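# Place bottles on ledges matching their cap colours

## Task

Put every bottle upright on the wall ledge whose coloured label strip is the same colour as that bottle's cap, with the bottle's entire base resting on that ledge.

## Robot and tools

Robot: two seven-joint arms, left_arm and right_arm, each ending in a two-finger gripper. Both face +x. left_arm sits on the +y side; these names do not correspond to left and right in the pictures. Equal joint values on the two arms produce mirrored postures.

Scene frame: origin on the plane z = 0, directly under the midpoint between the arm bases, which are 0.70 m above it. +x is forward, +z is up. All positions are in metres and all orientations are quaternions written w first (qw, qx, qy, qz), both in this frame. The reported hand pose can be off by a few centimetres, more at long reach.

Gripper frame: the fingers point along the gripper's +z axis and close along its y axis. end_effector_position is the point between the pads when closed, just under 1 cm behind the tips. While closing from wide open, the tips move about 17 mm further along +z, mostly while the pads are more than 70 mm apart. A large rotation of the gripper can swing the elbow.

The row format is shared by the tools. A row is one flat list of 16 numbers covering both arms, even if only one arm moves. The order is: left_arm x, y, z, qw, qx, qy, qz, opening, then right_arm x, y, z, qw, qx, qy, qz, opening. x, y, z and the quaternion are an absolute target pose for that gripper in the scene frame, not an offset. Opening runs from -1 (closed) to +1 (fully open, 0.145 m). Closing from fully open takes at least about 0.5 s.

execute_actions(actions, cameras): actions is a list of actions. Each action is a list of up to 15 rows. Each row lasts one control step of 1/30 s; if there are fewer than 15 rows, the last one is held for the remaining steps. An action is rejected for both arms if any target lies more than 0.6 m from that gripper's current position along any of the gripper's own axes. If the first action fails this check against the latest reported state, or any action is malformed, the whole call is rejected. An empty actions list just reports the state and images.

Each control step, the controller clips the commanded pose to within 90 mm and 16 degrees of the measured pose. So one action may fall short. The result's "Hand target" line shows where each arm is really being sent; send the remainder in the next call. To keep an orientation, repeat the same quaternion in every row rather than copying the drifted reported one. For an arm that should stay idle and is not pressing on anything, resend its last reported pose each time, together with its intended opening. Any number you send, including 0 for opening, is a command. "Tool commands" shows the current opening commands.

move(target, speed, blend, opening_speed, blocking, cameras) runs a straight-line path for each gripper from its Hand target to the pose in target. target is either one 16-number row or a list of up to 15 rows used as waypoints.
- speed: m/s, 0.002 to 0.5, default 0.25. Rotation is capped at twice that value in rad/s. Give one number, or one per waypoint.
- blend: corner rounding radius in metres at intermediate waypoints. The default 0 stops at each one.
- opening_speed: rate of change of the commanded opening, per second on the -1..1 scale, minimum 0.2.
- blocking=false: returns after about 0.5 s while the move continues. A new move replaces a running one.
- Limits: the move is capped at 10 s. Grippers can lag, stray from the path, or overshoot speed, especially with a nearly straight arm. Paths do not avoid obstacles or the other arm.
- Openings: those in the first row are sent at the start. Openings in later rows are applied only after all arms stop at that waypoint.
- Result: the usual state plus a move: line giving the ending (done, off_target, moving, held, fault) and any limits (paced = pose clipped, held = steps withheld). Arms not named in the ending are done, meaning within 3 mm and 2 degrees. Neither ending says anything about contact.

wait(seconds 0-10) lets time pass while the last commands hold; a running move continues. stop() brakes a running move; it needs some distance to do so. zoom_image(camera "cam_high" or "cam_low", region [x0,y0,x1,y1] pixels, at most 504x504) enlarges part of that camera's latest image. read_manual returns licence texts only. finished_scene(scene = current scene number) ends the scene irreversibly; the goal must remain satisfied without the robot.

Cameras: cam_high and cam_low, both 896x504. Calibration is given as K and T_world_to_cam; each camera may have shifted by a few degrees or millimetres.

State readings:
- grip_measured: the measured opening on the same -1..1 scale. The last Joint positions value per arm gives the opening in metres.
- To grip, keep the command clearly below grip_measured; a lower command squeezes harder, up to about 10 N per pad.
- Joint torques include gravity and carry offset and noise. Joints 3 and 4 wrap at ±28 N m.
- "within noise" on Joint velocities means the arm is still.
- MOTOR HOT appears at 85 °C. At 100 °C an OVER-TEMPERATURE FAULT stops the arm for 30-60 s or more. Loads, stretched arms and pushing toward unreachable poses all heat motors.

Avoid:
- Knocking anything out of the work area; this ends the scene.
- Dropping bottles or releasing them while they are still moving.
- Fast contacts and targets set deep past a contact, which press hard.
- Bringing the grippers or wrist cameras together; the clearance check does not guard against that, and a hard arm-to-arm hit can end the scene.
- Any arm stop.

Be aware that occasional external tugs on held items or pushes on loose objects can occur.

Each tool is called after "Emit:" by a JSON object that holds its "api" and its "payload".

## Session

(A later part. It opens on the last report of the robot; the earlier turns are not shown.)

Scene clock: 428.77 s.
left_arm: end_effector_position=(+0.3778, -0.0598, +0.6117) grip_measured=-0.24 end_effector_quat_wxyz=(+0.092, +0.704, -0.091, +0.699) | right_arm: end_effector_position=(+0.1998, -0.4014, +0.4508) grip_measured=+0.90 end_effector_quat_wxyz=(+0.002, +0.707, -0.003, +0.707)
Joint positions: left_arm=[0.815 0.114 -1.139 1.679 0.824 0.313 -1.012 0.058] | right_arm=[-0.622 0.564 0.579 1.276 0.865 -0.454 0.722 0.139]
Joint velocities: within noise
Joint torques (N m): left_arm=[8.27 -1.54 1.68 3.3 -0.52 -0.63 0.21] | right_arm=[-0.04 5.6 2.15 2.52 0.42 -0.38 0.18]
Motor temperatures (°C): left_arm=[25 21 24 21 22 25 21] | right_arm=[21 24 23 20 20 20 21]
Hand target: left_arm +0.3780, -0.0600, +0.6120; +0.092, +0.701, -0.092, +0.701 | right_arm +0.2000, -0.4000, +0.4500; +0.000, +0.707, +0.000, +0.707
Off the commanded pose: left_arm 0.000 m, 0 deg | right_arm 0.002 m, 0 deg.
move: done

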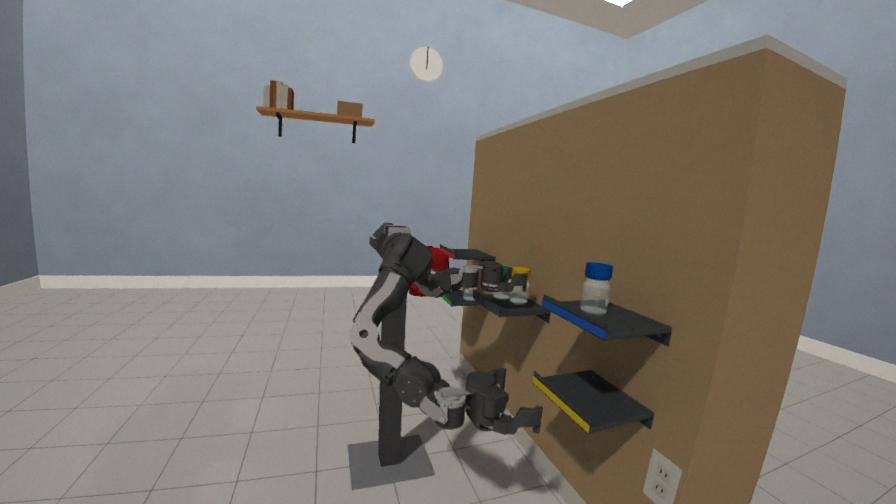

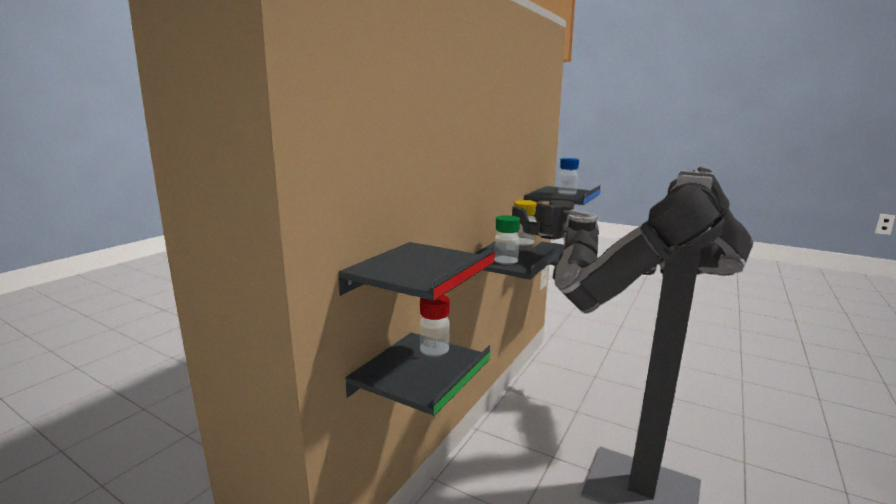

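Emit:
{"api": "move", "payload": {"target": [[0.38,-0.053,0.597,0.0923,0.701,-0.0923,0.701,-0.8,0.2,-0.40,0.45,0,0.7071,0,0.7071,0.9]], "speed": 0.04}}

Emit:
{"api": "zoom_image", "payload": {"camera": "cam_low", "region": [480, 180, 600, 290]}}

Emit:
{"api": "zoom_image", "payload": {"camera": "cam_high", "region": [460, 240, 560, 330]}}

Scene clock: 438.27 s.
left_arm: end_effector_position=(+0.3800, -0.0526, +0.5973) grip_measured=-0.24 end_effector_quat_wxyz=(+0.092, +0.703, -0.091, +0.699) | right_arm: end_effector_position=(+0.1998, -0.4014, +0.4508) grip_measured=+0.90 end_effector_quat_wxyz=(+0.002, +0.707, -0.003, +0.707)
Joint positions: left_arm=[0.798 0.156 -1.167 1.666 0.814 0.251 -0.99 0.058] | right_arm=[-0.622 0.564 0.579 1.276 0.865 -0.454 0.722 0.139]
Joint velocities: within noise
Joint torques (N m): left_arm=[7.95 -1.54 1.7 3.25 -0.49 -0.6 0.21] | right_arm=[-0.17 5.55 2.22 2.37 0.38 -0.38 0.16]
Motor temperatures (°C): left_arm=[25 21 24 21 22 25 21] | right_arm=[21 24 23 20 20 20 21]
Hand target: left_arm +0.3800, -0.0530, +0.5970; +0.092, +0.701, -0.092, +0.701 | right_arm +0.2000, -0.4000, +0.4500; +0.000, +0.707, +0.000, +0.707
Off the commanded pose: left_arm 0.001 m, 0 deg | right_arm 0.002 m, 0 deg.
move: done

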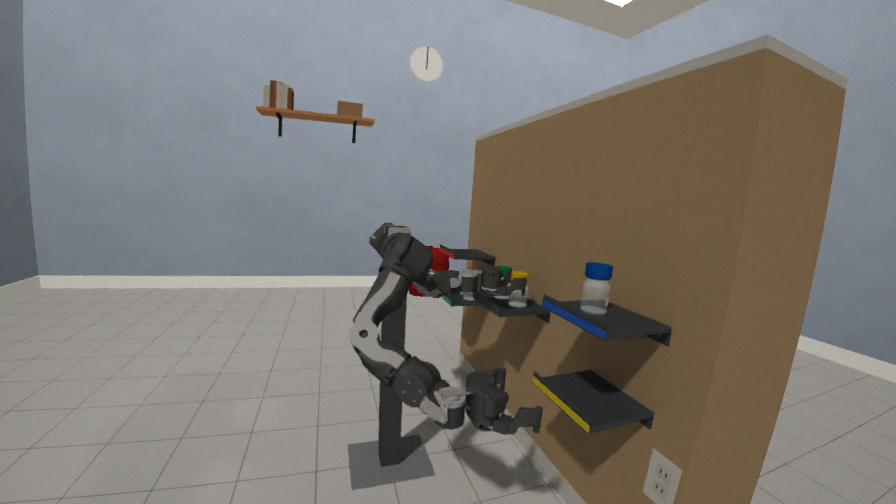

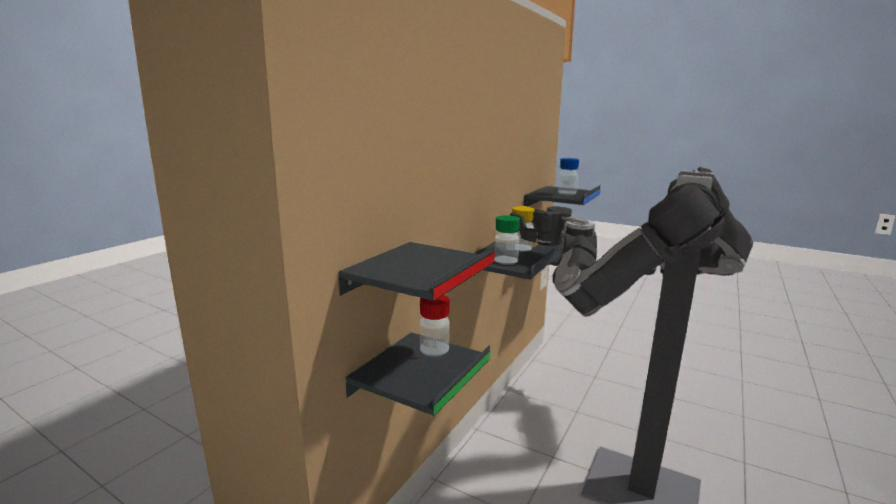

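Scaled by 4.200 from the camera's 896x504 image, which has a finer 1280x720 frame.

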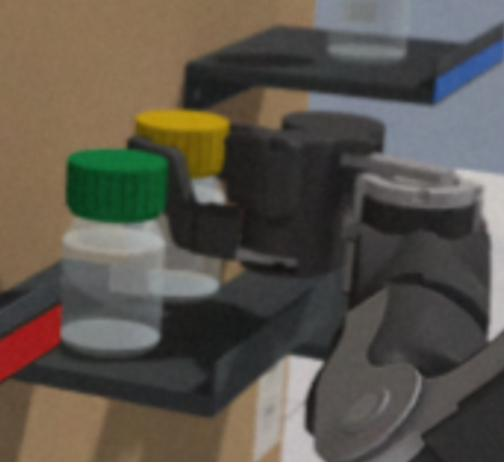

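Scaled by 5.040 from the camera's 896x504 image, which has a finer 1280x720 frame.

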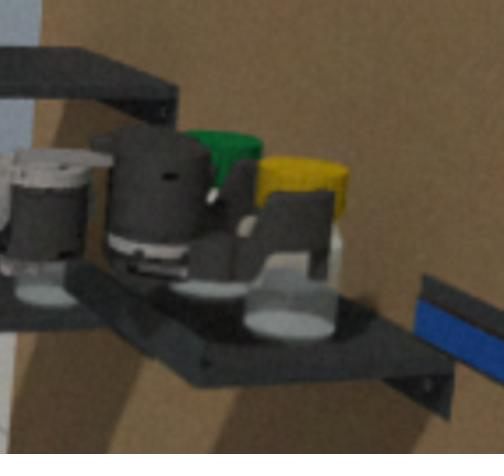

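Emit:
{"api": "move", "payload": {"target": [0.38,-0.053,0.589,0.0923,0.701,-0.0923,0.701,-0.8,0.2,-0.40,0.45,0,0.7071,0,0.7071,0.9], "speed": 0.03, "cameras": []}}

Emit:
{"api": "move", "payload": {"target": [0.38,-0.053,0.584,0.0923,0.701,-0.0923,0.701,-0.8,0.2,-0.40,0.45,0,0.7071,0,0.7071,0.9], "speed": 0.03}}

Emit:
{"api": "zoom_image", "payload": {"camera": "cam_low", "region": [480, 180, 600, 290]}}

Emit:
{"api": "zoom_image", "payload": {"camera": "cam_high", "region": [460, 240, 560, 330]}}

Scene clock: 447.13 s.
left_arm: end_effector_position=(+0.3801, -0.0529, +0.5933) grip_measured=-0.24 end_effector_quat_wxyz=(+0.093, +0.699, -0.090, +0.704) | right_arm: end_effector_position=(+0.1998, -0.4014, +0.4508) grip_measured=+0.90 end_effector_quat_wxyz=(+0.002, +0.707, -0.003, +0.707)
Joint positions: left_arm=[0.796 0.161 -1.186 1.652 0.802 0.214 -0.987 0.058] | right_arm=[-0.622 0.564 0.579 1.276 0.865 -0.454 0.722 0.139]
Joint velocities: within noise
Joint torques (N m): left_arm=[6.82 -1.17 1.44 2.74 -0.32 -0.51 0.23] | right_arm=[-0.22 5.55 2.19 2.39 0.37 -0.4 0.14]
Motor temperatures (°C): left_arm=[25 21 24 21 22 25 21] | right_arm=[21 25 23 20 20 20 21]
Hand target: left_arm +0.3799, -0.0530, +0.5890; +0.092, +0.701, -0.092, +0.701 | right_arm +0.2000, -0.4000, +0.4500; +0.000, +0.707, +0.000, +0.707
Off the commanded pose: left_arm 0.004 m, 1 deg | right_arm 0.002 m, 0 deg.
move: off_target (left_arm)
No camera images: "cameras" was empty.

Scene clock: 447.93 s.
left_arm: end_effector_position=(+0.3800, -0.0528, +0.5930) grip_measured=-0.24 end_effector_quat_wxyz=(+0.093, +0.692, -0.089, +0.711) | right_arm: end_effector_position=(+0.1998, -0.4014, +0.4508) grip_measured=+0.90 end_effector_quat_wxyz=(+0.002, +0.707, -0.003, +0.707)
Joint positions: left_arm=[0.788 0.161 -1.19 1.644 0.777 0.192 -0.98 0.058] | right_arm=[-0.622 0.564 0.579 1.276 0.865 -0.454 0.722 0.139]
Joint velocities: within noise
Joint torques (N m): left_arm=[5.74 -1.15 1.5 2.13 0.04 -0.3 0.27] | right_arm=[-0.15 5.66 2.15 2.37 0.39 -0.36 0.15]
Motor temperatures (°C): left_arm=[25 21 24 21 22 25 21] | right_arm=[21 25 23 20 20 20 21]
Hand target: left_arm +0.3799, -0.0529, +0.5841; +0.092, +0.701, -0.092, +0.701 | right_arm +0.2000, -0.4000, +0.4500; +0.000, +0.707, +0.000, +0.707
Off the commanded pose: left_arm 0.009 m, 2 deg | right_arm 0.002 m, 0 deg.
move: off_target (left_arm)

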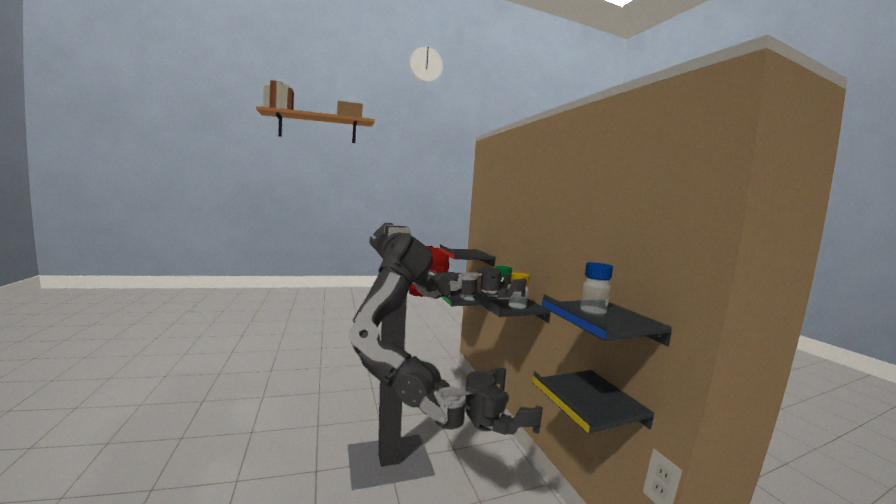

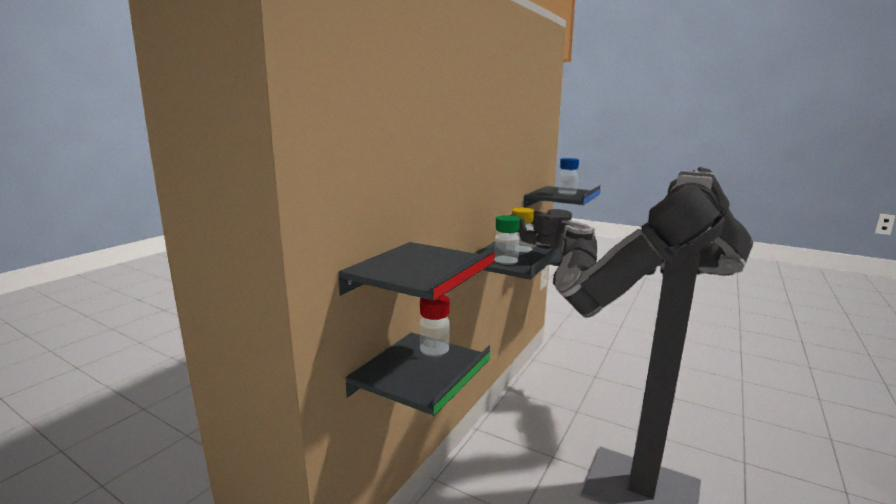

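Scaled by 4.200 from the camera's 896x504 image, which has a finer 1280x720 frame.

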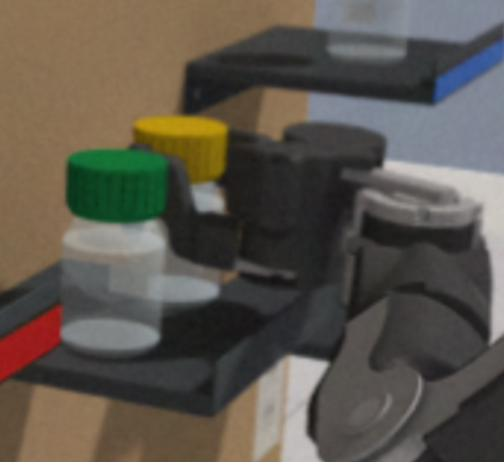

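Scaled by 5.040 from the camera's 896x504 image, which has a finer 1280x720 frame.

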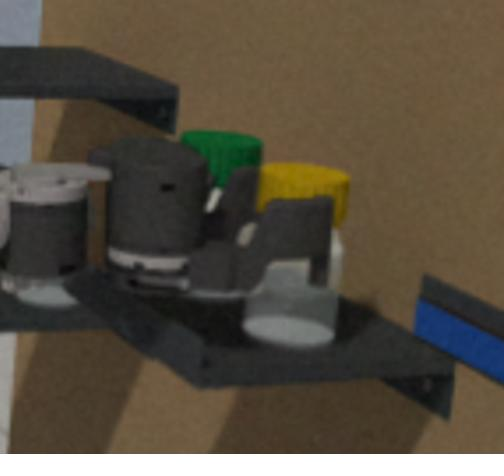

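Emit:
{"api": "move", "payload": {"target": [0.38,-0.053,0.593,0.0923,0.701,-0.0923,0.701,-0.8,0.2,-0.40,0.45,0,0.7071,0,0.7071,0.9], "speed": 0.03, "cameras": []}}

Emit:
{"api": "move", "payload": {"target": [0.38,-0.053,0.593,0.0923,0.701,-0.0923,0.701,0.15,0.2,-0.40,0.45,0,0.7071,0,0.7071,0.9], "opening_speed": 0.6}}

Emit:
{"api": "zoom_image", "payload": {"camera": "cam_low", "region": [480, 180, 600, 290]}}

Emit:
{"api": "zoom_image", "payload": {"camera": "cam_high", "region": [460, 240, 560, 330]}}

Scene clock: 462.63 s.
left_arm: end_effector_position=(+0.3802, -0.0528, +0.5931) grip_measured=-0.24 end_effector_quat_wxyz=(+0.092, +0.699, -0.093, +0.703) | right_arm: end_effector_position=(+0.1998, -0.4014, +0.4508) grip_measured=+0.90 end_effector_quat_wxyz=(+0.002, +0.707, -0.003, +0.707)
Joint positions: left_arm=[0.792 0.161 -1.18 1.653 0.797 0.224 -0.98 0.058] | right_arm=[-0.622 0.564 0.579 1.276 0.865 -0.454 0.722 0.139]
Joint velocities: within noise
Joint torques (N m): left_arm=[8.06 -1.96 2.62 4.25 -0.15 -0.26 0.05] | right_arm=[-0.17 5.5 2.24 2.47 0.41 -0.38 0.15]
Motor temperatures (°C): left_arm=[24 21 24 21 22 25 21] | right_arm=[20 25 23 20 20 20 21]
Hand target: left_arm +0.3800, -0.0530, +0.5930; +0.092, +0.701, -0.092, +0.701 | right_arm +0.2000, -0.4000, +0.4500; +0.000, +0.707, +0.000, +0.707
Off the commanded pose: left_arm 0.000 m, 0 deg | right_arm 0.002 m, 0 deg.
move: done
No camera images: "cameras" was empty.

Scene clock: 464.43 s.
left_arm: end_effector_position=(+0.3802, -0.0529, +0.5926) grip_measured=+0.15 end_effector_quat_wxyz=(+0.092, +0.700, -0.093, +0.702) | right_arm: end_effector_position=(+0.1998, -0.4014, +0.4508) grip_measured=+0.90 end_effector_quat_wxyz=(+0.002, +0.707, -0.003, +0.707)
Joint positions: left_arm=[0.792 0.161 -1.179 1.653 0.8 0.226 -0.98 0.087] | right_arm=[-0.622 0.564 0.579 1.276 0.865 -0.454 0.722 0.139]
Joint velocities: within noise
Joint torques (N m): left_arm=[8.16 -1.94 2.5 4.23 -0.25 -0.32 0.04] | right_arm=[-0.12 5.66 2.21 2.41 0.4 -0.36 0.17]
Motor temperatures (°C): left_arm=[24 21 24 21 22 25 21] | right_arm=[20 25 23 20 20 20 21]
Hand target: left_arm +0.3800, -0.0529, +0.5931; +0.092, +0.701, -0.092, +0.701 | right_arm +0.2000, -0.4000, +0.4500; +0.000, +0.707, +0.000, +0.707
Off the commanded pose: left_arm 0.000 m, 0 deg | right_arm 0.002 m, 0 deg.
move: done

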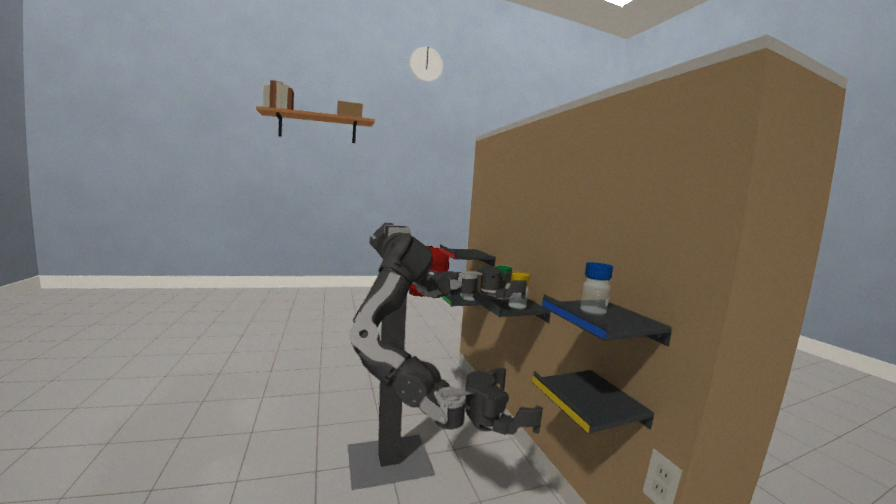

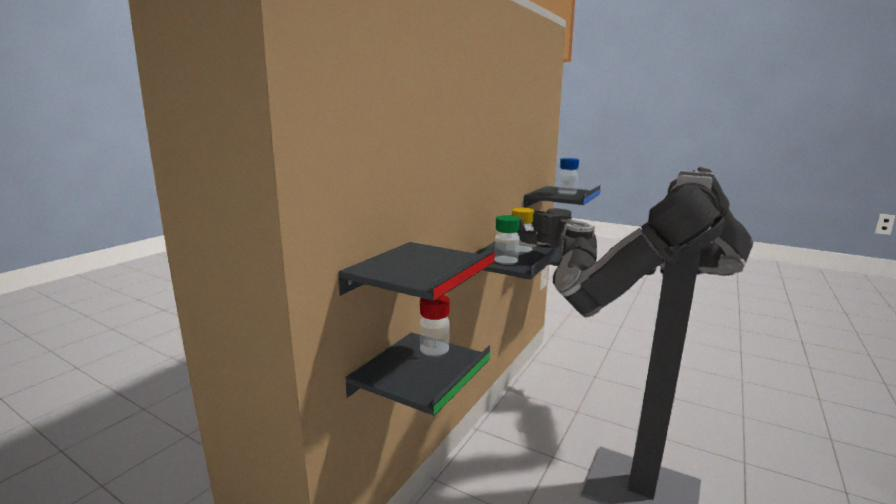

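Scaled by 4.200 from the camera's 896x504 image, which has a finer 1280x720 frame.

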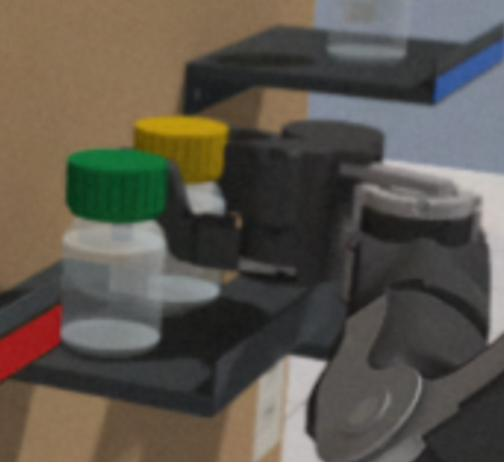

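Scaled by 5.040 from the camera's 896x504 image, which has a finer 1280x720 frame.

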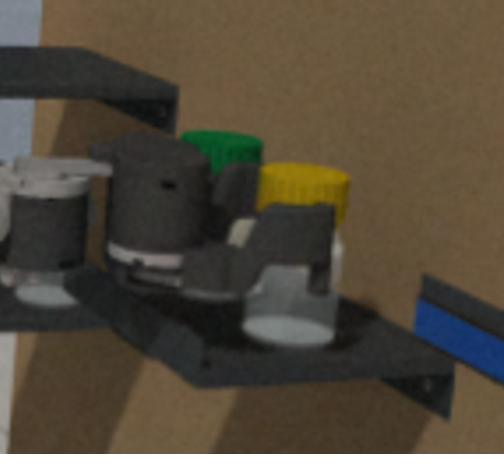

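Emit:
{"api": "move", "payload": {"target": [[0.275,-0.025,0.599,0.0923,0.701,-0.0923,0.701,0.15,0.2,-0.40,0.45,0,0.7071,0,0.7071,0.9],[0.24,0.15,0.59,0,0.7071,0,0.7071,0.15,0.2,-0.40,0.45,0,0.7071,0,0.7071,0.9],[0.22,0.30,0.55,0,0.7071,0,0.7071,0.15,0.2,-0.40,0.45,0,0.7071,0,0.7071,0.9]], "speed": [0.08,0.15,0.15], "blend": [0.01,0.04,0]}}

Emit:
{"api": "zoom_image", "payload": {"camera": "cam_low", "region": [480, 180, 600, 290]}}

Emit:
{"api": "zoom_image", "payload": {"camera": "cam_high", "region": [460, 240, 560, 330]}}

Scene clock: 481.30 s.
left_arm: end_effector_position=(+0.2208, +0.2994, +0.5505) grip_measured=+0.15 end_effector_quat_wxyz=(-0.061, +0.765, -0.007, +0.641) | right_arm: end_effector_position=(+0.1998, -0.4014, +0.4508) grip_measured=+0.90 end_effector_quat_wxyz=(+0.002, +0.707, -0.003, +0.707)
Joint positions: left_arm=[0.466 1.889 -1.564 2.254 1.028 -0.787 -0.726 0.087] | right_arm=[-0.622 0.564 0.579 1.276 0.865 -0.454 0.722 0.139]
Joint velocities: within noise
Joint torques (N m): left_arm=[1.78 5.89 0.76 1.66 -0.05 -0.54 0.2] | right_arm=[-0.17 5.63 2.21 2.48 0.4 -0.39 0.15]
Motor temperatures (°C): left_arm=[24 21 24 22 22 24 21] | right_arm=[20 25 23 20 20 20 21]
Hand target: left_arm +0.2204, +0.2998, +0.5502; -0.061, +0.766, -0.007, +0.640 | right_arm +0.2000, -0.4000, +0.4500; +0.000, +0.707, +0.000, +0.707
Off the commanded pose: left_arm 0.001 m, 12 deg | right_arm 0.002 m, 0 deg.
joint sent to its limit (left arm) — joint 3 (upper arm roll), lower limit; joint 6 (wrist pitch), lower limit. The joint targets are off in orientation, not in position.
move: off_target (left_arm)

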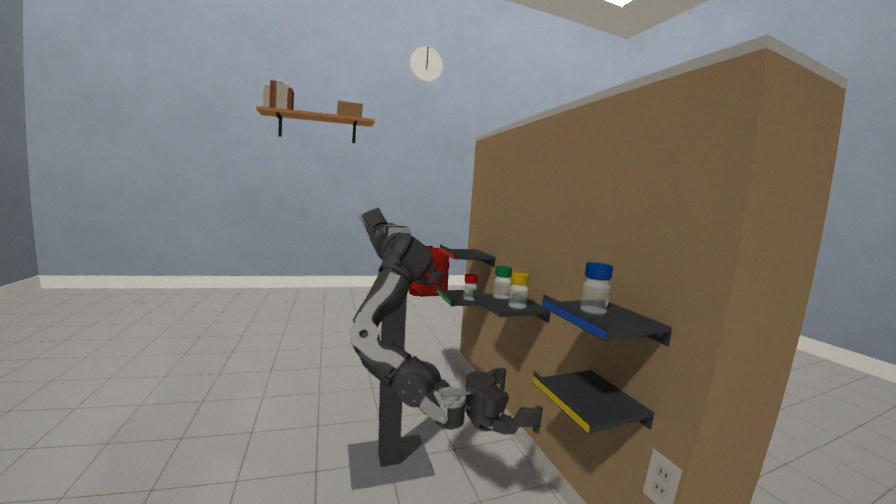

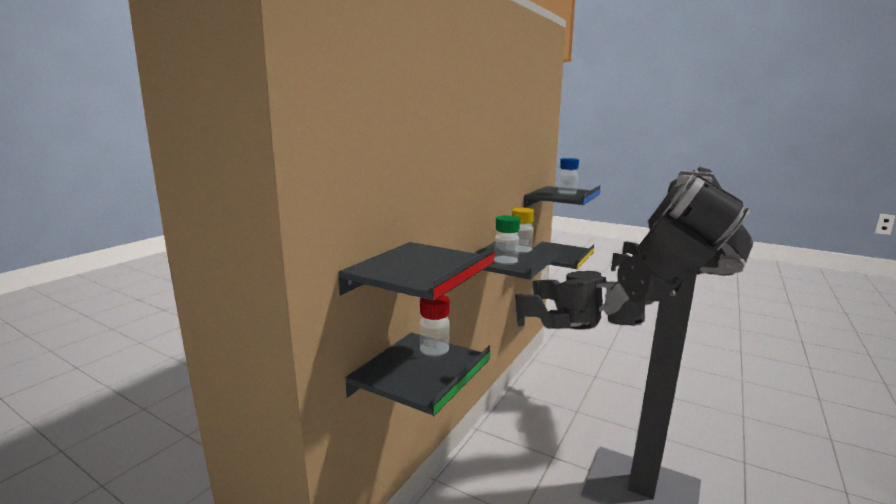

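Scaled by 4.200 from the camera's 896x504 image, which has a finer 1280x720 frame.

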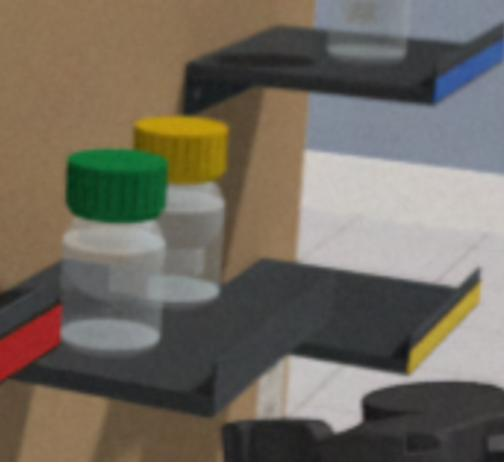

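Scaled by 5.040 from the camera's 896x504 image, which has a finer 1280x720 frame.

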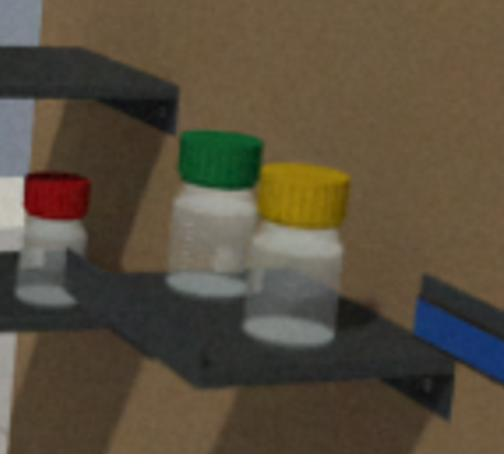

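Emit:
{"api": "move", "payload": {"target": [[0.2204,0.2998,0.5502,-0.061,0.766,-0.007,0.640,0.9,0.22,-0.25,0.56,-0.0923,0.701,0.0923,0.701,0.25],[0.2204,0.2998,0.5502,-0.061,0.766,-0.007,0.640,0.9,0.28,-0.08,0.605,-0.0923,0.701,0.0923,0.701,0.25]], "speed": 0.15, "blend": [0.04,0]}}

Emit:
{"api": "zoom_image", "payload": {"camera": "cam_low", "region": [480, 180, 640, 290]}}

Emit:
{"api": "zoom_image", "payload": {"camera": "cam_high", "region": [440, 230, 560, 330]}}

Scene clock: 499.00 s.
left_arm: end_effector_position=(+0.2207, +0.2995, +0.5504) grip_measured=+0.90 end_effector_quat_wxyz=(-0.061, +0.765, -0.006, +0.641) | right_arm: end_effector_position=(+0.2793, -0.0787, +0.6067) grip_measured=+0.25 end_effector_quat_wxyz=(-0.096, +0.698, +0.094, +0.703)
Joint positions: left_arm=[0.466 1.89 -1.564 2.254 1.03 -0.787 -0.724 0.139] | right_arm=[-0.146 0.32 -0.374 2.414 0.285 0.557 -0.314 0.094]
Joint velocities: within noise
Joint torques (N m): left_arm=[1.52 5.95 0.99 1.74 -0.04 -0.53 0.19] | right_arm=[1.67 0.33 0.92 3.26 -0.1 -0.32 -0.15]
Motor temperatures (°C): left_arm=[23 22 24 21 22 25 21] | right_arm=[20 25 23 20 20 20 21]
Hand target: left_arm +0.2204, +0.2997, +0.5502; -0.061, +0.766, -0.007, +0.640 | right_arm +0.2800, -0.0800, +0.6049; -0.092, +0.701, +0.092, +0.701
Off the commanded pose: left_arm 0.000 m, 0 deg | right_arm 0.002 m, 1 deg.
joint sent to its limit (left arm) — joint 6 (wrist pitch), lower limit. The joint targets still meet the commanded pose.
move: done; blend cut to 0 m at target 1

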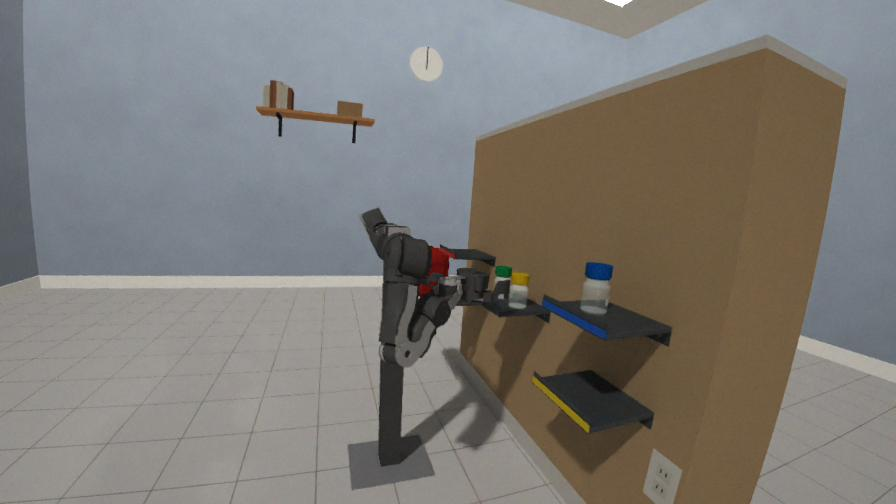

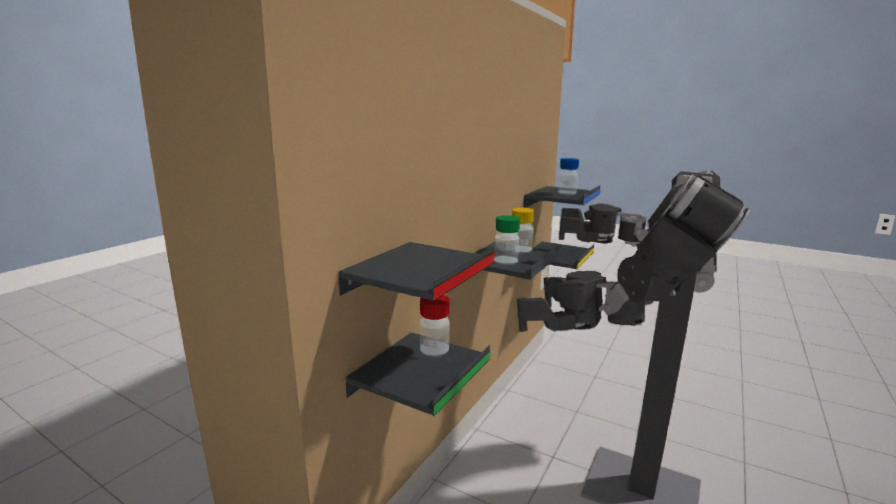

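Scaled by 3.150 from the camera's 896x504 image, which has a finer 1280x720 frame.

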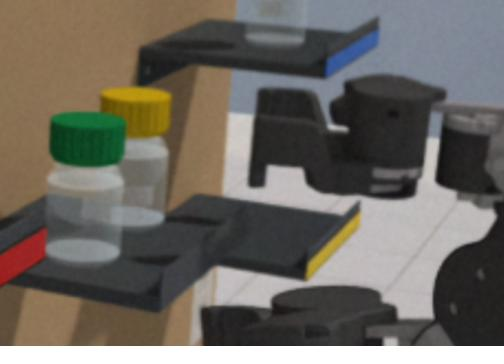

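Scaled by 4.200 from the camera's 896x504 image, which has a finer 1280x720 frame.

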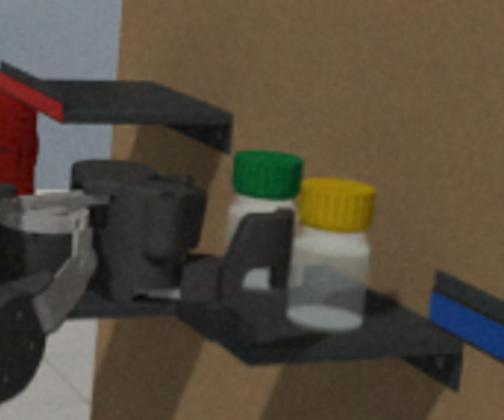

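Emit:
{"api": "move", "payload": {"target": [0.2204,0.2998,0.5502,-0.061,0.766,-0.007,0.640,0.9,0.33,-0.066,0.598,-0.0923,0.701,0.0923,0.701,0.25], "speed": 0.06}}

Emit:
{"api": "zoom_image", "payload": {"camera": "cam_low", "region": [480, 180, 640, 290]}}

Emit:
{"api": "zoom_image", "payload": {"camera": "cam_high", "region": [440, 230, 560, 330]}}

Scene clock: 523.17 s.
left_arm: end_effector_position=(+0.2207, +0.2995, +0.5504) grip_measured=+0.90 end_effector_quat_wxyz=(-0.061, +0.765, -0.006, +0.641) | right_arm: end_effector_position=(+0.3305, -0.0680, +0.5985) grip_measured=+0.25 end_effector_quat_wxyz=(-0.088, +0.701, +0.090, +0.702)
Joint positions: left_arm=[0.466 1.89 -1.564 2.254 1.03 -0.787 -0.724 0.139] | right_arm=[0.081 0.241 -0.404 2.172 0.297 0.562 -0.305 0.094]
Joint velocities: within noise
Joint torques (N m): left_arm=[1.54 5.95 0.99 1.74 -0.04 -0.53 0.19] | right_arm=[3.23 -0.09 0.06 3.54 0.03 -0.54 0.15]
Motor temperatures (°C): left_arm=[22 23 23 21 21 25 21] | right_arm=[21 24 22 20 20 20 21]
Hand target: left_arm +0.2204, +0.2997, +0.5502; -0.061, +0.766, -0.007, +0.640 | right_arm +0.3300, -0.0660, +0.5980; -0.092, +0.701, +0.092, +0.701
Off the commanded pose: left_arm 0.000 m, 0 deg | right_arm 0.002 m, 1 deg.
joint sent to its limit (left arm) — joint 6 (wrist pitch), lower limit. The joint targets still meet the commanded pose.
move: done

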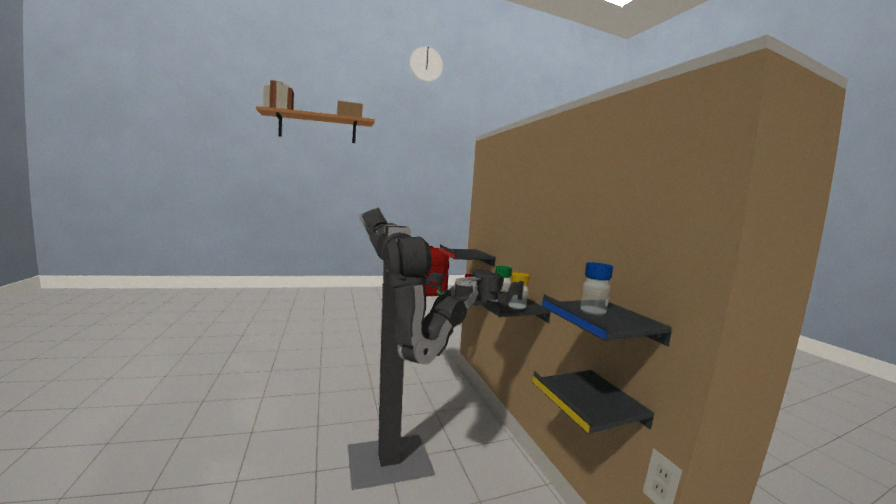

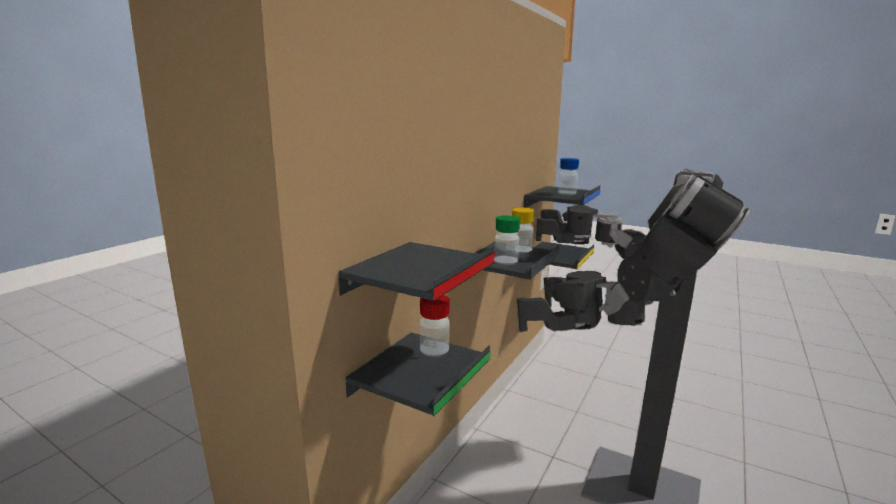

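Scaled by 3.150 from the camera's 896x504 image, which has a finer 1280x720 frame.

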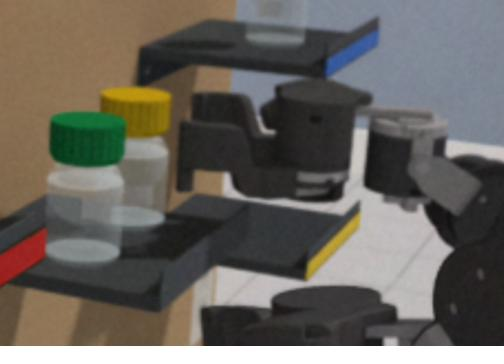

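Scaled by 4.200 from the camera's 896x504 image, which has a finer 1280x720 frame.

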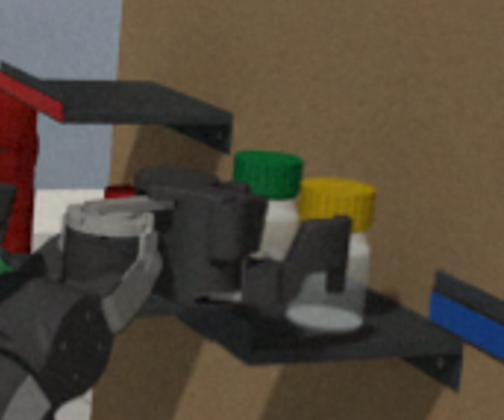

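Emit:
{"api": "move", "payload": {"target": [0.2204,0.2998,0.5502,-0.061,0.766,-0.007,0.640,0.9,0.369,-0.055,0.598,-0.0923,0.701,0.0923,0.701,0.25], "speed": 0.05}}

Emit:
{"api": "zoom_image", "payload": {"camera": "cam_low", "region": [480, 180, 600, 290]}}

Emit:
{"api": "zoom_image", "payload": {"camera": "cam_high", "region": [460, 240, 560, 330]}}

Scene clock: 541.03 s.
left_arm: end_effector_position=(+0.2207, +0.2995, +0.5504) grip_measured=+0.90 end_effector_quat_wxyz=(-0.061, +0.765, -0.006, +0.641) | right_arm: end_effector_position=(+0.3695, -0.0572, +0.5986) grip_measured=+0.25 end_effector_quat_wxyz=(-0.088, +0.701, +0.090, +0.702)
Joint positions: left_arm=[0.466 1.89 -1.564 2.254 1.03 -0.787 -0.724 0.139] | right_arm=[0.247 0.18 -0.42 1.979 0.304 0.545 -0.285 0.094]
Joint velocities: within noise
Joint torques (N m): left_arm=[1.52 5.95 0.98 1.74 -0.04 -0.53 0.19] | right_arm=[4.21 -0.62 0.32 3.41 0.04 -0.55 0.15]
Motor temperatures (°C): left_arm=[22 24 23 21 21 25 21] | right_arm=[21 24 22 20 20 20 21]
Hand target: left_arm +0.2204, +0.2997, +0.5502; -0.061, +0.766, -0.007, +0.640 | right_arm +0.3690, -0.0550, +0.5980; -0.092, +0.701, +0.092, +0.701
Off the commanded pose: left_arm 0.000 m, 0 deg | right_arm 0.002 m, 1 deg.
joint sent to its limit (left arm) — joint 6 (wrist pitch), lower limit. The joint targets still meet the commanded pose.
move: done

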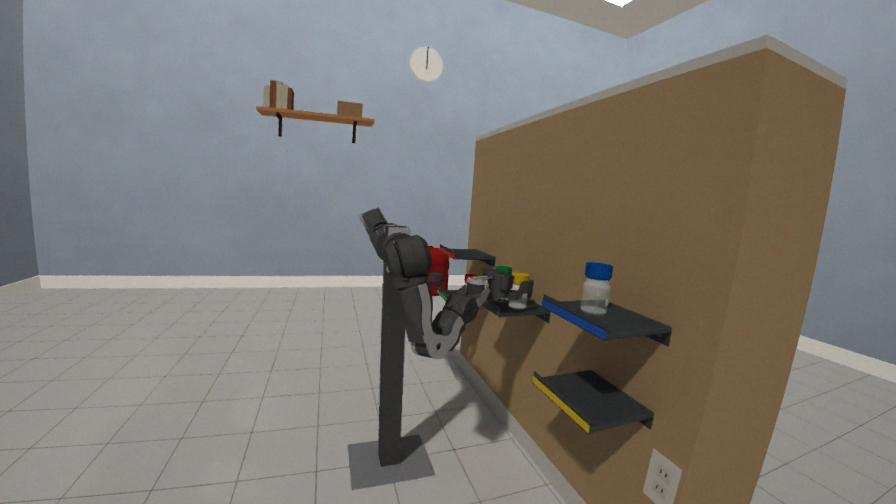

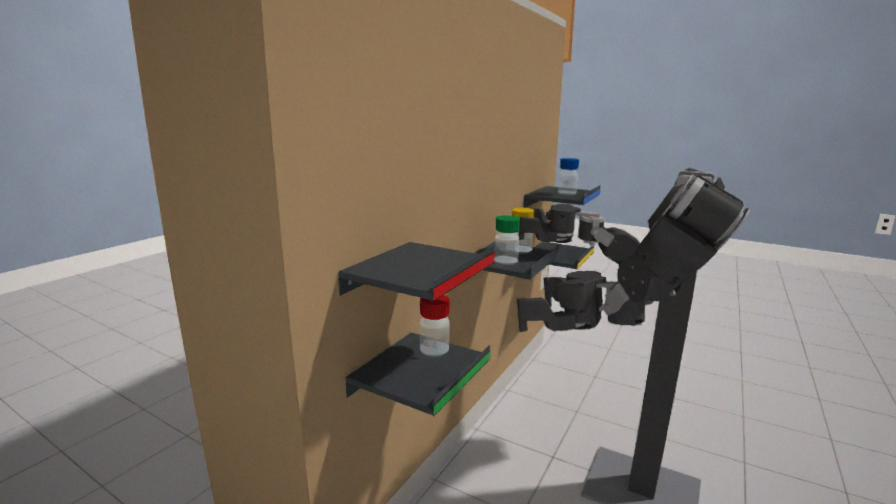

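Scaled by 4.200 from the camera's 896x504 image, which has a finer 1280x720 frame.

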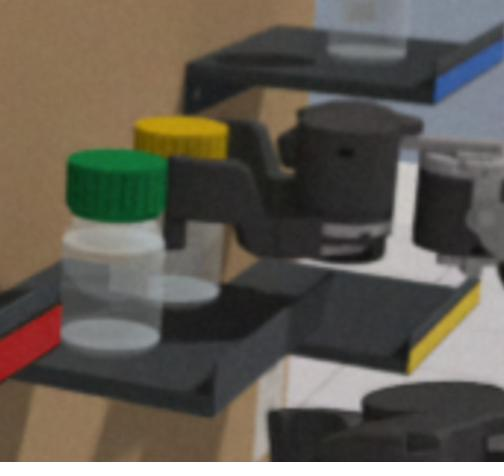

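Scaled by 5.040 from the camera's 896x504 image, which has a finer 1280x720 frame.

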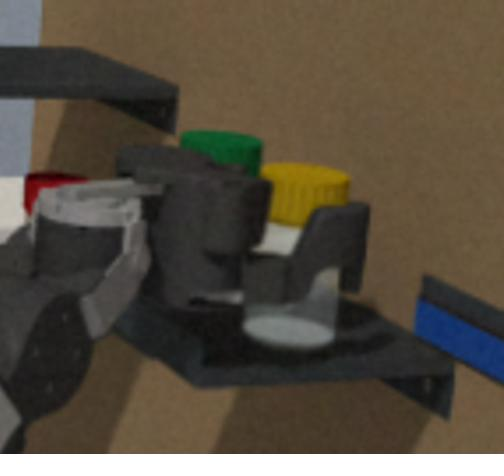

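Emit:
{"api": "move", "payload": {"target": [0.2204,0.2998,0.5502,-0.061,0.766,-0.007,0.640,0.9,0.372,-0.055,0.598,-0.0923,0.701,0.0923,0.701,-0.8], "opening_speed": 0.6, "speed": 0.05}}

Emit:
{"api": "zoom_image", "payload": {"camera": "cam_low", "region": [480, 180, 600, 290]}}

Emit:
{"api": "zoom_image", "payload": {"camera": "cam_high", "region": [460, 240, 560, 330]}}

Scene clock: 551.77 s.
left_arm: end_effector_position=(+0.2207, +0.2995, +0.5504) grip_measured=+0.90 end_effector_quat_wxyz=(-0.061, +0.765, -0.006, +0.641) | right_arm: end_effector_position=(+0.3719, -0.0567, +0.5982) grip_measured=-0.24 end_effector_quat_wxyz=(-0.089, +0.702, +0.091, +0.701)
Joint positions: left_arm=[0.466 1.89 -1.564 2.254 1.03 -0.787 -0.724 0.139] | right_arm=[0.256 0.179 -0.42 1.966 0.307 0.542 -0.282 0.058]
Joint velocities: within noise
Joint torques (N m): left_arm=[1.52 5.95 0.98 1.74 -0.04 -0.53 0.2] | right_arm=[4.65 -0.7 0.53 3.11 0.04 -0.54 0.16]
Motor temperatures (°C): left_arm=[22 24 23 21 21 25 21] | right_arm=[21 24 22 20 20 21 21]
Hand target: left_arm +0.2204, +0.2997, +0.5502; -0.061, +0.766, -0.007, +0.640 | right_arm +0.3720, -0.0549, +0.5979; -0.092, +0.701, +0.092, +0.701
Off the commanded pose: left_arm 0.000 m, 0 deg | right_arm 0.002 m, 0 deg.
joint sent to its limit (left arm) — joint 6 (wrist pitch), lower limit. The joint targets still meet the commanded pose.
move: done

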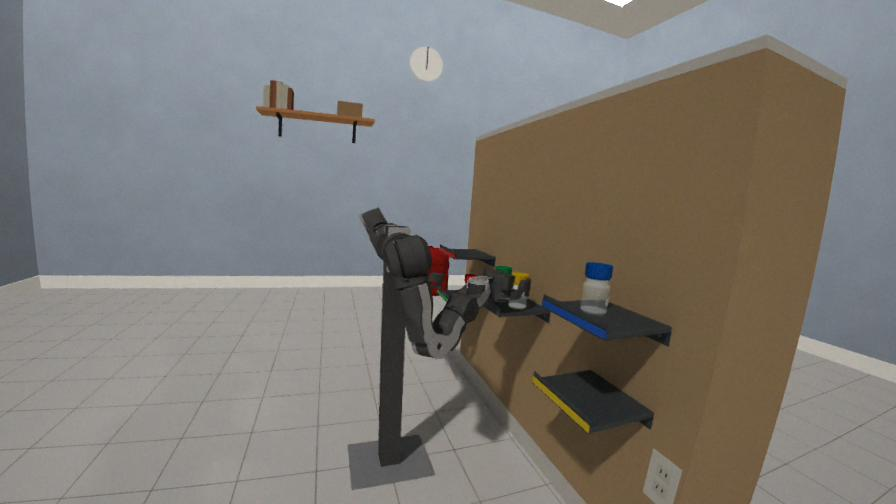

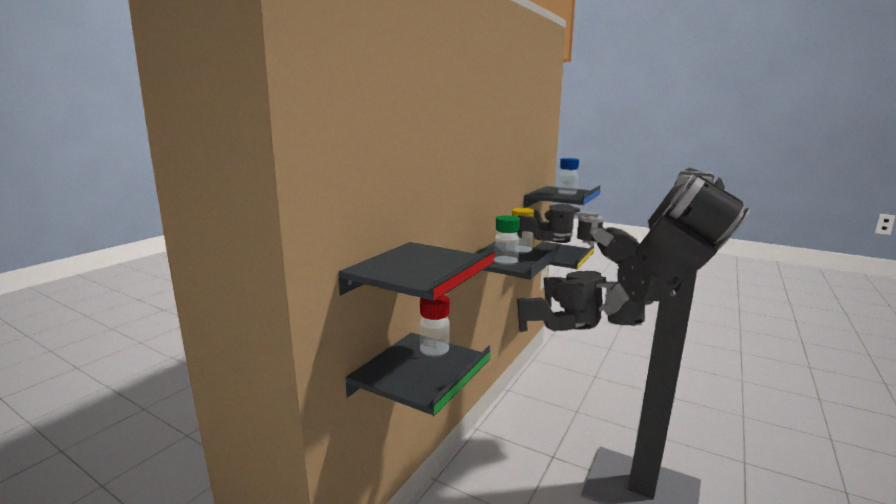

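Scaled by 4.200 from the camera's 896x504 image, which has a finer 1280x720 frame.

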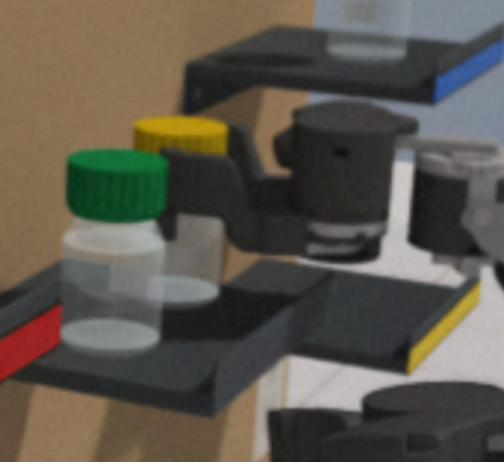

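Scaled by 5.040 from the camera's 896x504 image, which has a finer 1280x720 frame.

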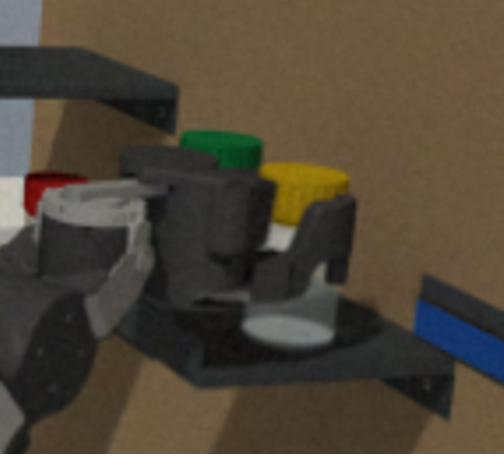

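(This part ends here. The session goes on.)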